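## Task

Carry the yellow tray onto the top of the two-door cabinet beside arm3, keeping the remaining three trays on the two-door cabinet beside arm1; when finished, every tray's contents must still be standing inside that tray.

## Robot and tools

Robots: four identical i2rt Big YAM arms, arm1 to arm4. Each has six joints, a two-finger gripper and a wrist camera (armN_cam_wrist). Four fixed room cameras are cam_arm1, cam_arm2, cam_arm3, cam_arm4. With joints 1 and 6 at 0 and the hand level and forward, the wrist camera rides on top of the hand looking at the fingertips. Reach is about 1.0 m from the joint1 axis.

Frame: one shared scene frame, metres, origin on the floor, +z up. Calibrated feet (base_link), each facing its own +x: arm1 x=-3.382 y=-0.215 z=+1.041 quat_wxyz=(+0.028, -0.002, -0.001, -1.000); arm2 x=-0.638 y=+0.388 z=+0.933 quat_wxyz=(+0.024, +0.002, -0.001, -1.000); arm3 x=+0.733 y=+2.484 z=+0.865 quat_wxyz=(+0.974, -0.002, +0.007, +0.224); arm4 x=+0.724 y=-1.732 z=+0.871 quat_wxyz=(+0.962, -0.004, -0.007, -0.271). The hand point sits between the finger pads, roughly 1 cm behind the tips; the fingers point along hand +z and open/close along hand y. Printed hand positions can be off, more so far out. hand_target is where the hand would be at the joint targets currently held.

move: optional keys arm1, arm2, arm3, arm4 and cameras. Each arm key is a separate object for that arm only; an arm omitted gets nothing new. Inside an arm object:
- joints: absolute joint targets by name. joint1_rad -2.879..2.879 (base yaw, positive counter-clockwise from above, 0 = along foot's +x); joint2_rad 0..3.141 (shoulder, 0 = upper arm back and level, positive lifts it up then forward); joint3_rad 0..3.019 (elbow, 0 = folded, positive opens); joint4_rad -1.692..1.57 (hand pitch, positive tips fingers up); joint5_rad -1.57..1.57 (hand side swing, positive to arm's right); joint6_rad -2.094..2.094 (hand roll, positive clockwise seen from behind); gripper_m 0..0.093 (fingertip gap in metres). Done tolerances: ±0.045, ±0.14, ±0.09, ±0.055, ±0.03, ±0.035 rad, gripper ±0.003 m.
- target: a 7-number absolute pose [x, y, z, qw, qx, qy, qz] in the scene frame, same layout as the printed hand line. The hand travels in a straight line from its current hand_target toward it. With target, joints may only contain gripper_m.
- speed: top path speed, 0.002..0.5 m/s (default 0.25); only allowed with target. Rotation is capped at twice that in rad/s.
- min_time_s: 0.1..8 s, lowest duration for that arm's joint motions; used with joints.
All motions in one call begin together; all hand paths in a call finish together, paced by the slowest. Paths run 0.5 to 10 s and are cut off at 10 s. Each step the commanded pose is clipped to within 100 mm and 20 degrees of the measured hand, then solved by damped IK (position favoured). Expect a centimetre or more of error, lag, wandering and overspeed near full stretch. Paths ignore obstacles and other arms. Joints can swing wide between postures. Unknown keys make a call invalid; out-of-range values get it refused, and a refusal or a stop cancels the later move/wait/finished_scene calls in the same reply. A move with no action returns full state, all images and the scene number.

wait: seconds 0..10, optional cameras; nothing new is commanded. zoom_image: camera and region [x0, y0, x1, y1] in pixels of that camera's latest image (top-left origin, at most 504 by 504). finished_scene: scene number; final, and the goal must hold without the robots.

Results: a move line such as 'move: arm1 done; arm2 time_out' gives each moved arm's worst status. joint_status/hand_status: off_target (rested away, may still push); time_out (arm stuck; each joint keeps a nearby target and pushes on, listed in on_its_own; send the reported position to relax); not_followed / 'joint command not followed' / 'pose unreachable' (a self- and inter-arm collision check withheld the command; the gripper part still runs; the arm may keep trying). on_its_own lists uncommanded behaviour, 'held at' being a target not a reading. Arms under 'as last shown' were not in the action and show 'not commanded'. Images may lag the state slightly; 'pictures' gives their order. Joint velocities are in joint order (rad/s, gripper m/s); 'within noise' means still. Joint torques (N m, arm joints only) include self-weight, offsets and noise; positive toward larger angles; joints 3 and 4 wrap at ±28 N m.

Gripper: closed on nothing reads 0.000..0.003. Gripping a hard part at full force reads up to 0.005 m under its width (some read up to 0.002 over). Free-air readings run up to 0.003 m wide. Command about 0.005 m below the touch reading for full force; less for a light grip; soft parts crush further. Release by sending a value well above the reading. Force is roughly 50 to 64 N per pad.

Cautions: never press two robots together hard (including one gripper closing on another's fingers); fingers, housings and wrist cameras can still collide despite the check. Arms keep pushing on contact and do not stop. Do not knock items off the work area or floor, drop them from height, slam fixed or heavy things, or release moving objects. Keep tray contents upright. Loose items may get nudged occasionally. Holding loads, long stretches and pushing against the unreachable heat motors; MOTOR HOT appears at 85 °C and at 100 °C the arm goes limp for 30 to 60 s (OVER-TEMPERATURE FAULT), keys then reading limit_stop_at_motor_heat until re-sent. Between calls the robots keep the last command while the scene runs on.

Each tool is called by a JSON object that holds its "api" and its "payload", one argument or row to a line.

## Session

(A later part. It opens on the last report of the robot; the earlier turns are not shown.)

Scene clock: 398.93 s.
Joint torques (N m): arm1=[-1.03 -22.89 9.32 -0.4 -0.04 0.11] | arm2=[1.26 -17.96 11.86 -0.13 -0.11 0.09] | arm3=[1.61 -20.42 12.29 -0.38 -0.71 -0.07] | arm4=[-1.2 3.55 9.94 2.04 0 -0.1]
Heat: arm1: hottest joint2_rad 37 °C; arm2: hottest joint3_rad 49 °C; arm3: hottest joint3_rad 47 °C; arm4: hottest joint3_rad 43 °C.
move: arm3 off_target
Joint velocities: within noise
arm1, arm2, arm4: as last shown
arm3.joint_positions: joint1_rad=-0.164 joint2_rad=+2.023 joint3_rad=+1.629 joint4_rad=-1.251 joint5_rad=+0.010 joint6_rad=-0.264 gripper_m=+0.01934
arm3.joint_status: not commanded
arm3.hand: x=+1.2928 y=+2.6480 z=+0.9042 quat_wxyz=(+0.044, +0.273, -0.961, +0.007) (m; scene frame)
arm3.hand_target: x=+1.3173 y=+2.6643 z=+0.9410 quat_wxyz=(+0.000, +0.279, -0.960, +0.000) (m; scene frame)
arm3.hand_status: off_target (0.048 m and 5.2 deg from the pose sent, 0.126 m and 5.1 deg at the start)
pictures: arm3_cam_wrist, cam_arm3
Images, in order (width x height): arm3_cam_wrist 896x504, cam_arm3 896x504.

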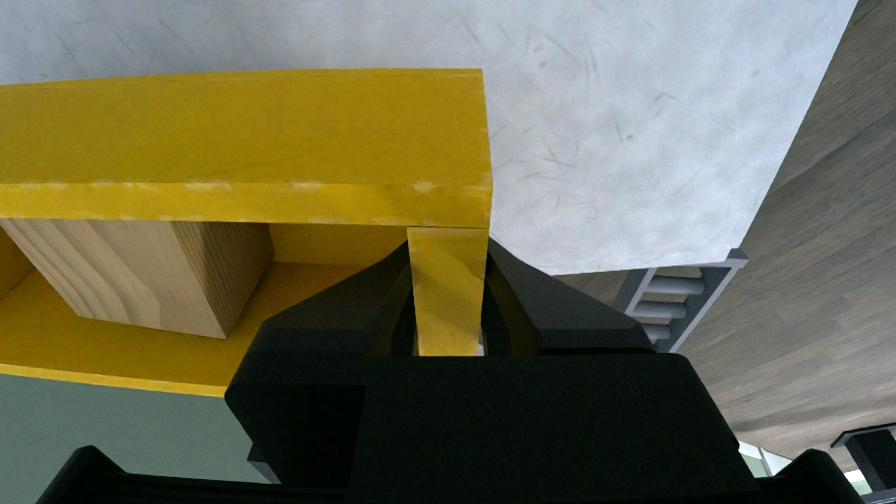

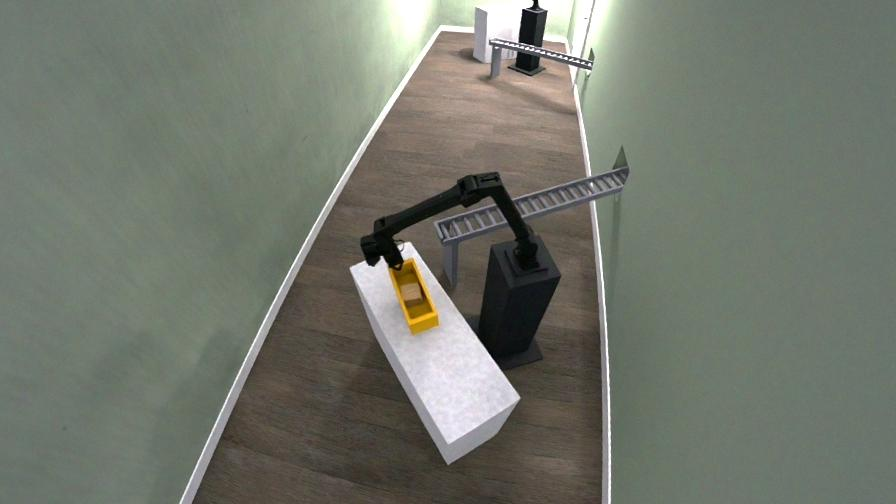

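{"api": "move", "payload": {
  "arm3": {"target":[1.315,2.66,0.872,0,0.279,-0.96,0],"speed":0.1}
}}

{"api": "move", "payload": {
  "arm3": {"target":[1.31,2.66,0.835,0,0.279,-0.96,0],"speed":0.05},
  "cameras": ["cam_arm3"]
}}

{"api": "zoom_image", "payload": {
  "camera": "cam_arm3",
  "region": [340, 200, 480, 380]
}}

Scene clock: 403.00 s.
Joint torques (N m): arm1=[-1.26 -22.77 9.32 -0.39 -0.03 0.1] | arm2=[1.14 -17.79 11.85 -0.14 -0.11 0.08] | arm3=[1.32 -20.89 6.76 0.09 -0.67 -0.11] | arm4=[-0.67 3.08 10.1 1.76 0.05 -0.09]
Heat: arm1: hottest joint3_rad 38 °C; arm2: hottest joint3_rad 49 °C; arm3: hottest joint3_rad 47 °C; arm4: hottest joint3_rad 43 °C.
move: arm3 off_target
Joint velocities: within noise
arm1, arm2, arm4: as last shown
arm3.joint_positions: joint1_rad=-0.164 joint2_rad=+2.085 joint3_rad=+1.606 joint4_rad=-1.108 joint5_rad=+0.010 joint6_rad=-0.264 gripper_m=+0.01925
arm3.joint_status: not commanded
arm3.hand: x=+1.3107 y=+2.6533 z=+0.8588 quat_wxyz=(+0.015, +0.273, -0.962, +0.006) (m; scene frame)
arm3.hand_target: x=+1.3148 y=+2.6600 z=+0.8719 quat_wxyz=(+0.000, +0.279, -0.960, +0.000) (m; scene frame)
arm3.hand_status: off_target (0.015 m and 2.0 deg from the pose sent, 0.041 m and 5.2 deg at the start)
pictures: none

Scene clock: 404.27 s.
Joint torques (N m): arm1=[-1.03 -22.71 9.25 -0.38 -0.03 0.11] | arm2=[1.32 -18.02 11.78 -0.14 -0.11 0.12] | arm3=[1.73 -17.08 5.44 1.54 -0.73 -0.09] | arm4=[-0.32 3.31 10.03 1.76 0.02 -0.06]
Heat: arm1: hottest joint3_rad 38 °C; arm2: hottest joint3_rad 49 °C; arm3: hottest joint3_rad 47 °C; arm4: hottest joint3_rad 43 °C.
move: arm3 off_target
Joint velocities: within noise
arm1.joint_positions: joint1_rad=-1.501 joint2_rad=+2.013 joint3_rad=+1.657 joint4_rad=-1.252 joint5_rad=+0.005 joint6_rad=+0.117 gripper_m=+0.04989
arm1.joint_status: not commanded
arm1.hand: x=-3.4553 y=+0.3750 z=+1.1027 quat_wxyz=(-0.012, -0.710, +0.704, -0.015) (m; scene frame)
arm1.hand_target: x=-3.4549 y=+0.3892 z=+1.1202 quat_wxyz=(+0.000, -0.707, +0.707, +0.000) (m; scene frame)
arm1.hand_status: not commanded
arm2: as last shown
arm3.joint_positions: joint1_rad=-0.164 joint2_rad=+2.076 joint3_rad=+1.576 joint4_rad=-1.060 joint5_rad=+0.011 joint6_rad=-0.264 gripper_m=+0.01916
arm3.joint_status: not commanded
arm3.hand: x=+1.3110 y=+2.6531 z=+0.8541 quat_wxyz=(+0.002, +0.273, -0.962, +0.007) (m; scene frame)
arm3.hand_target: x=+1.3093 y=+2.6598 z=+0.8354 quat_wxyz=(+0.000, +0.279, -0.960, +0.000) (m; scene frame)
arm3.hand_status: off_target (0.020 m and 1.1 deg from the pose sent, 0.025 m and 2.0 deg at the start)
arm4.joint_positions: joint1_rad=+0.611 joint2_rad=+0.619 joint3_rad=+1.338 joint4_rad=-1.545 joint5_rad=+0.202 joint6_rad=+0.301 gripper_m=+0.09396
arm4.joint_status: not commanded
arm4.hand: x=+0.9262 y=-1.7486 z=+1.3507 quat_wxyz=(-0.379, -0.145, -0.914, +0.032) (m; scene frame)
arm4.hand_target: x=+0.9249 y=-1.7486 z=+1.3599 quat_wxyz=(-0.389, -0.145, -0.909, +0.029) (m; scene frame)
arm4.hand_status: not commanded
pictures: cam_arm3
Images, in order (width x height): cam_arm3 896x504.

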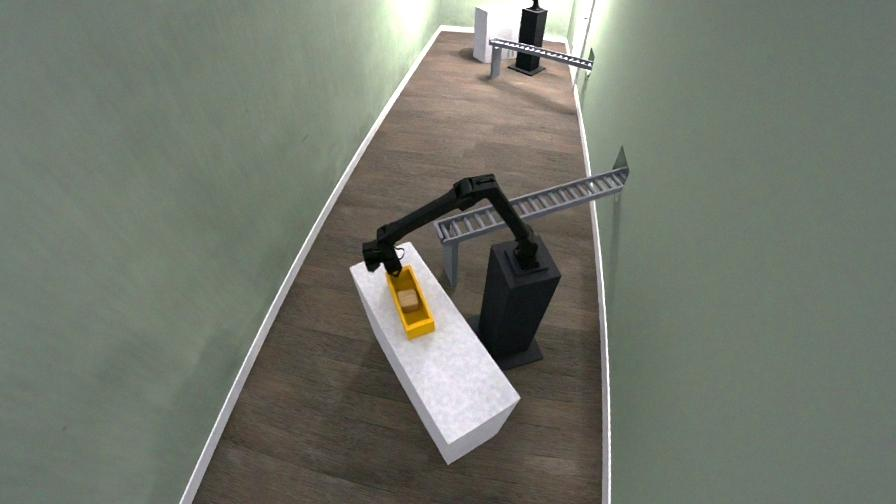

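Scaled by 2.800 from the camera's 896x504 image, which has a finer 1280x720 frame.

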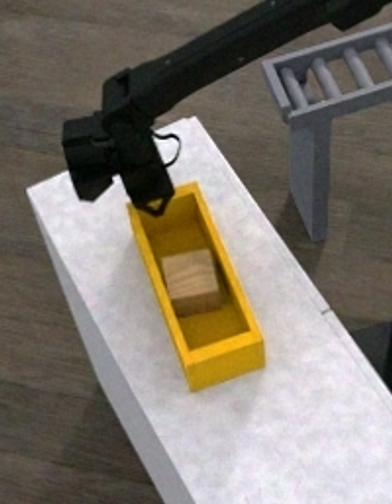

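Contact at z≈.854; release and retreat.

{"api": "move", "payload": {
  "arm3": {"joints":{"gripper_m":0.045},"min_time_s":1}
}}

{"api": "move", "payload": {
  "arm3": {"target":[1.3,2.65,1.05,0,0.279,-0.96,0],"speed":0.15},
  "cameras": ["cam_arm3","cam_arm1"]
}}

Scene clock: 406.70 s.
Joint torques (N m): arm1=[-1.03 -22.65 9.29 -0.38 -0.02 0.11] | arm2=[1.14 -17.9 11.88 -0.2 -0.09 0.1] | arm3=[1.38 -18.32 6.15 0.32 -0.29 -0.08] | arm4=[-0.79 3.25 10.18 1.83 0.08 -0.08]
Heat: arm1: hottest joint3_rad 38 °C; arm2: hottest joint3_rad 49 °C; arm3: hottest joint3_rad 47 °C; arm4: hottest joint3_rad 43 °C.
move: arm3 done
Joint velocities: within noise
arm1, arm4: as last shown
arm2.joint_positions: joint1_rad=-0.771 joint2_rad=+1.987 joint3_rad=+1.603 joint4_rad=-1.206 joint5_rad=+0.001 joint6_rad=+0.293 gripper_m=+0.04994
arm2.joint_status: not commanded
arm2.hand: x=-1.0776 y=+0.7765 z=+0.9886 quat_wxyz=(-0.002, -0.874, +0.486, -0.011) (m; scene frame)
arm2.hand_target: x=-1.0896 y=+0.7797 z=+1.0002 quat_wxyz=(+0.000, -0.874, +0.485, +0.000) (m; scene frame)
arm2.hand_status: not commanded
arm3.joint_positions: joint1_rad=-0.164 joint2_rad=+2.091 joint3_rad=+1.565 joint4_rad=-1.029 joint5_rad=+0.001 joint6_rad=-0.264 gripper_m=+0.04493
arm3.joint_status: all done
arm3.hand: x=+1.3112 y=+2.6549 z=+0.8416 quat_wxyz=(-0.001, +0.273, -0.962, +0.002) (m; scene frame)
arm3.hand_target: x=+1.3093 y=+2.6598 z=+0.8354 quat_wxyz=(+0.000, +0.279, -0.960, +0.000) (m; scene frame)
arm3.hand_status: not commanded
pictures: none

Scene clock: 408.93 s.
Joint torques (N m): arm1=[-1.2 -22.95 9.31 -0.39 -0.04 0.11] | arm2=[1.2 -17.96 11.86 -0.2 -0.09 0.08] | arm3=[0.85 -19.55 11.82 -0.59 -0.29 -0.11] | arm4=[-0.26 3.31 9.92 2.04 0.05 -0.07]
Heat: arm1: hottest joint3_rad 38 °C; arm2: hottest joint3_rad 49 °C; arm3: hottest joint3_rad 47 °C; arm4: hottest joint3_rad 43 °C.
move: arm3 off_target
Joint velocities: within noise
arm1, arm2, arm4: as last shown
arm3.joint_positions: joint1_rad=-0.164 joint2_rad=+1.900 joint3_rad=+1.747 joint4_rad=-1.471 joint5_rad=+0.001 joint6_rad=-0.273 gripper_m=+0.04496
arm3.joint_status: not commanded
arm3.hand: x=+1.2842 y=+2.6474 z=+1.0175 quat_wxyz=(+0.034, +0.277, -0.960, +0.002) (m; scene frame)
arm3.hand_target: x=+1.2983 y=+2.6496 z=+1.0500 quat_wxyz=(+0.000, +0.279, -0.960, +0.000) (m; scene frame)
arm3.hand_status: off_target (0.036 m and 3.9 deg from the pose sent, 0.209 m and 0.8 deg at the start)
pictures: cam_arm1, cam_arm3
Images, in order (width x height): cam_arm1 896x504, cam_arm3 896x504.

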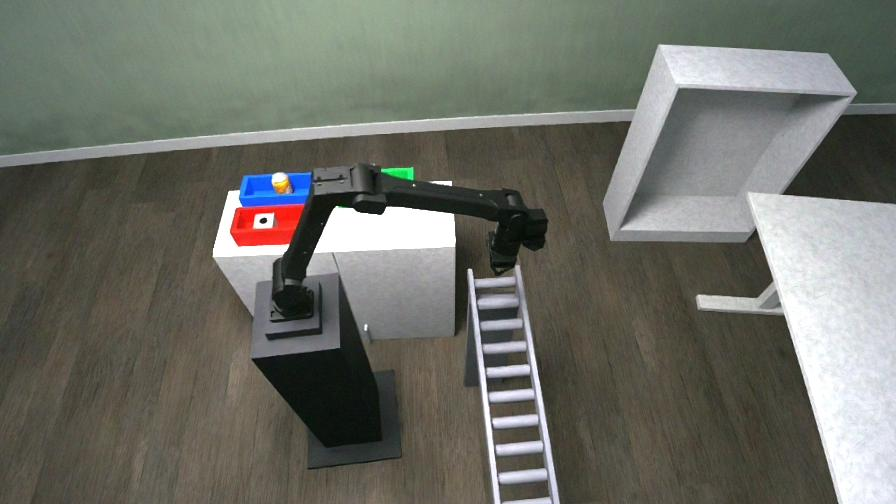

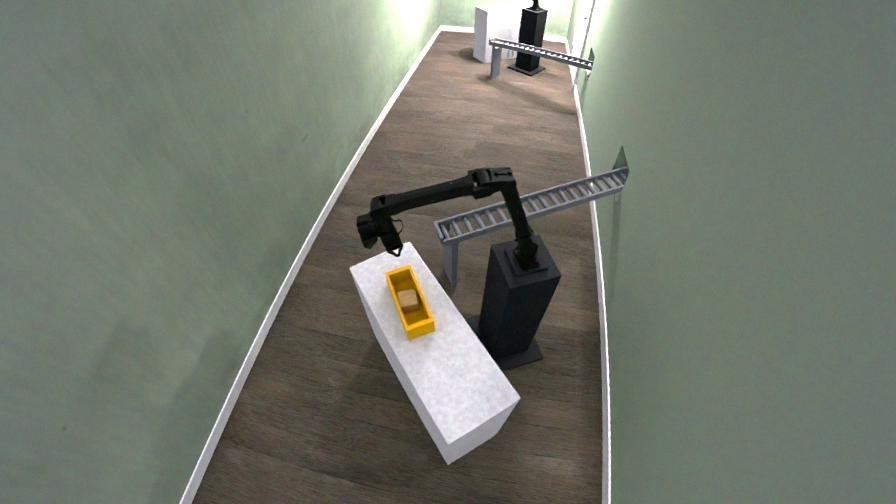

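{"api": "finished_scene", "payload": {
  "scene": 1
}}

The scene is finished: the task was done.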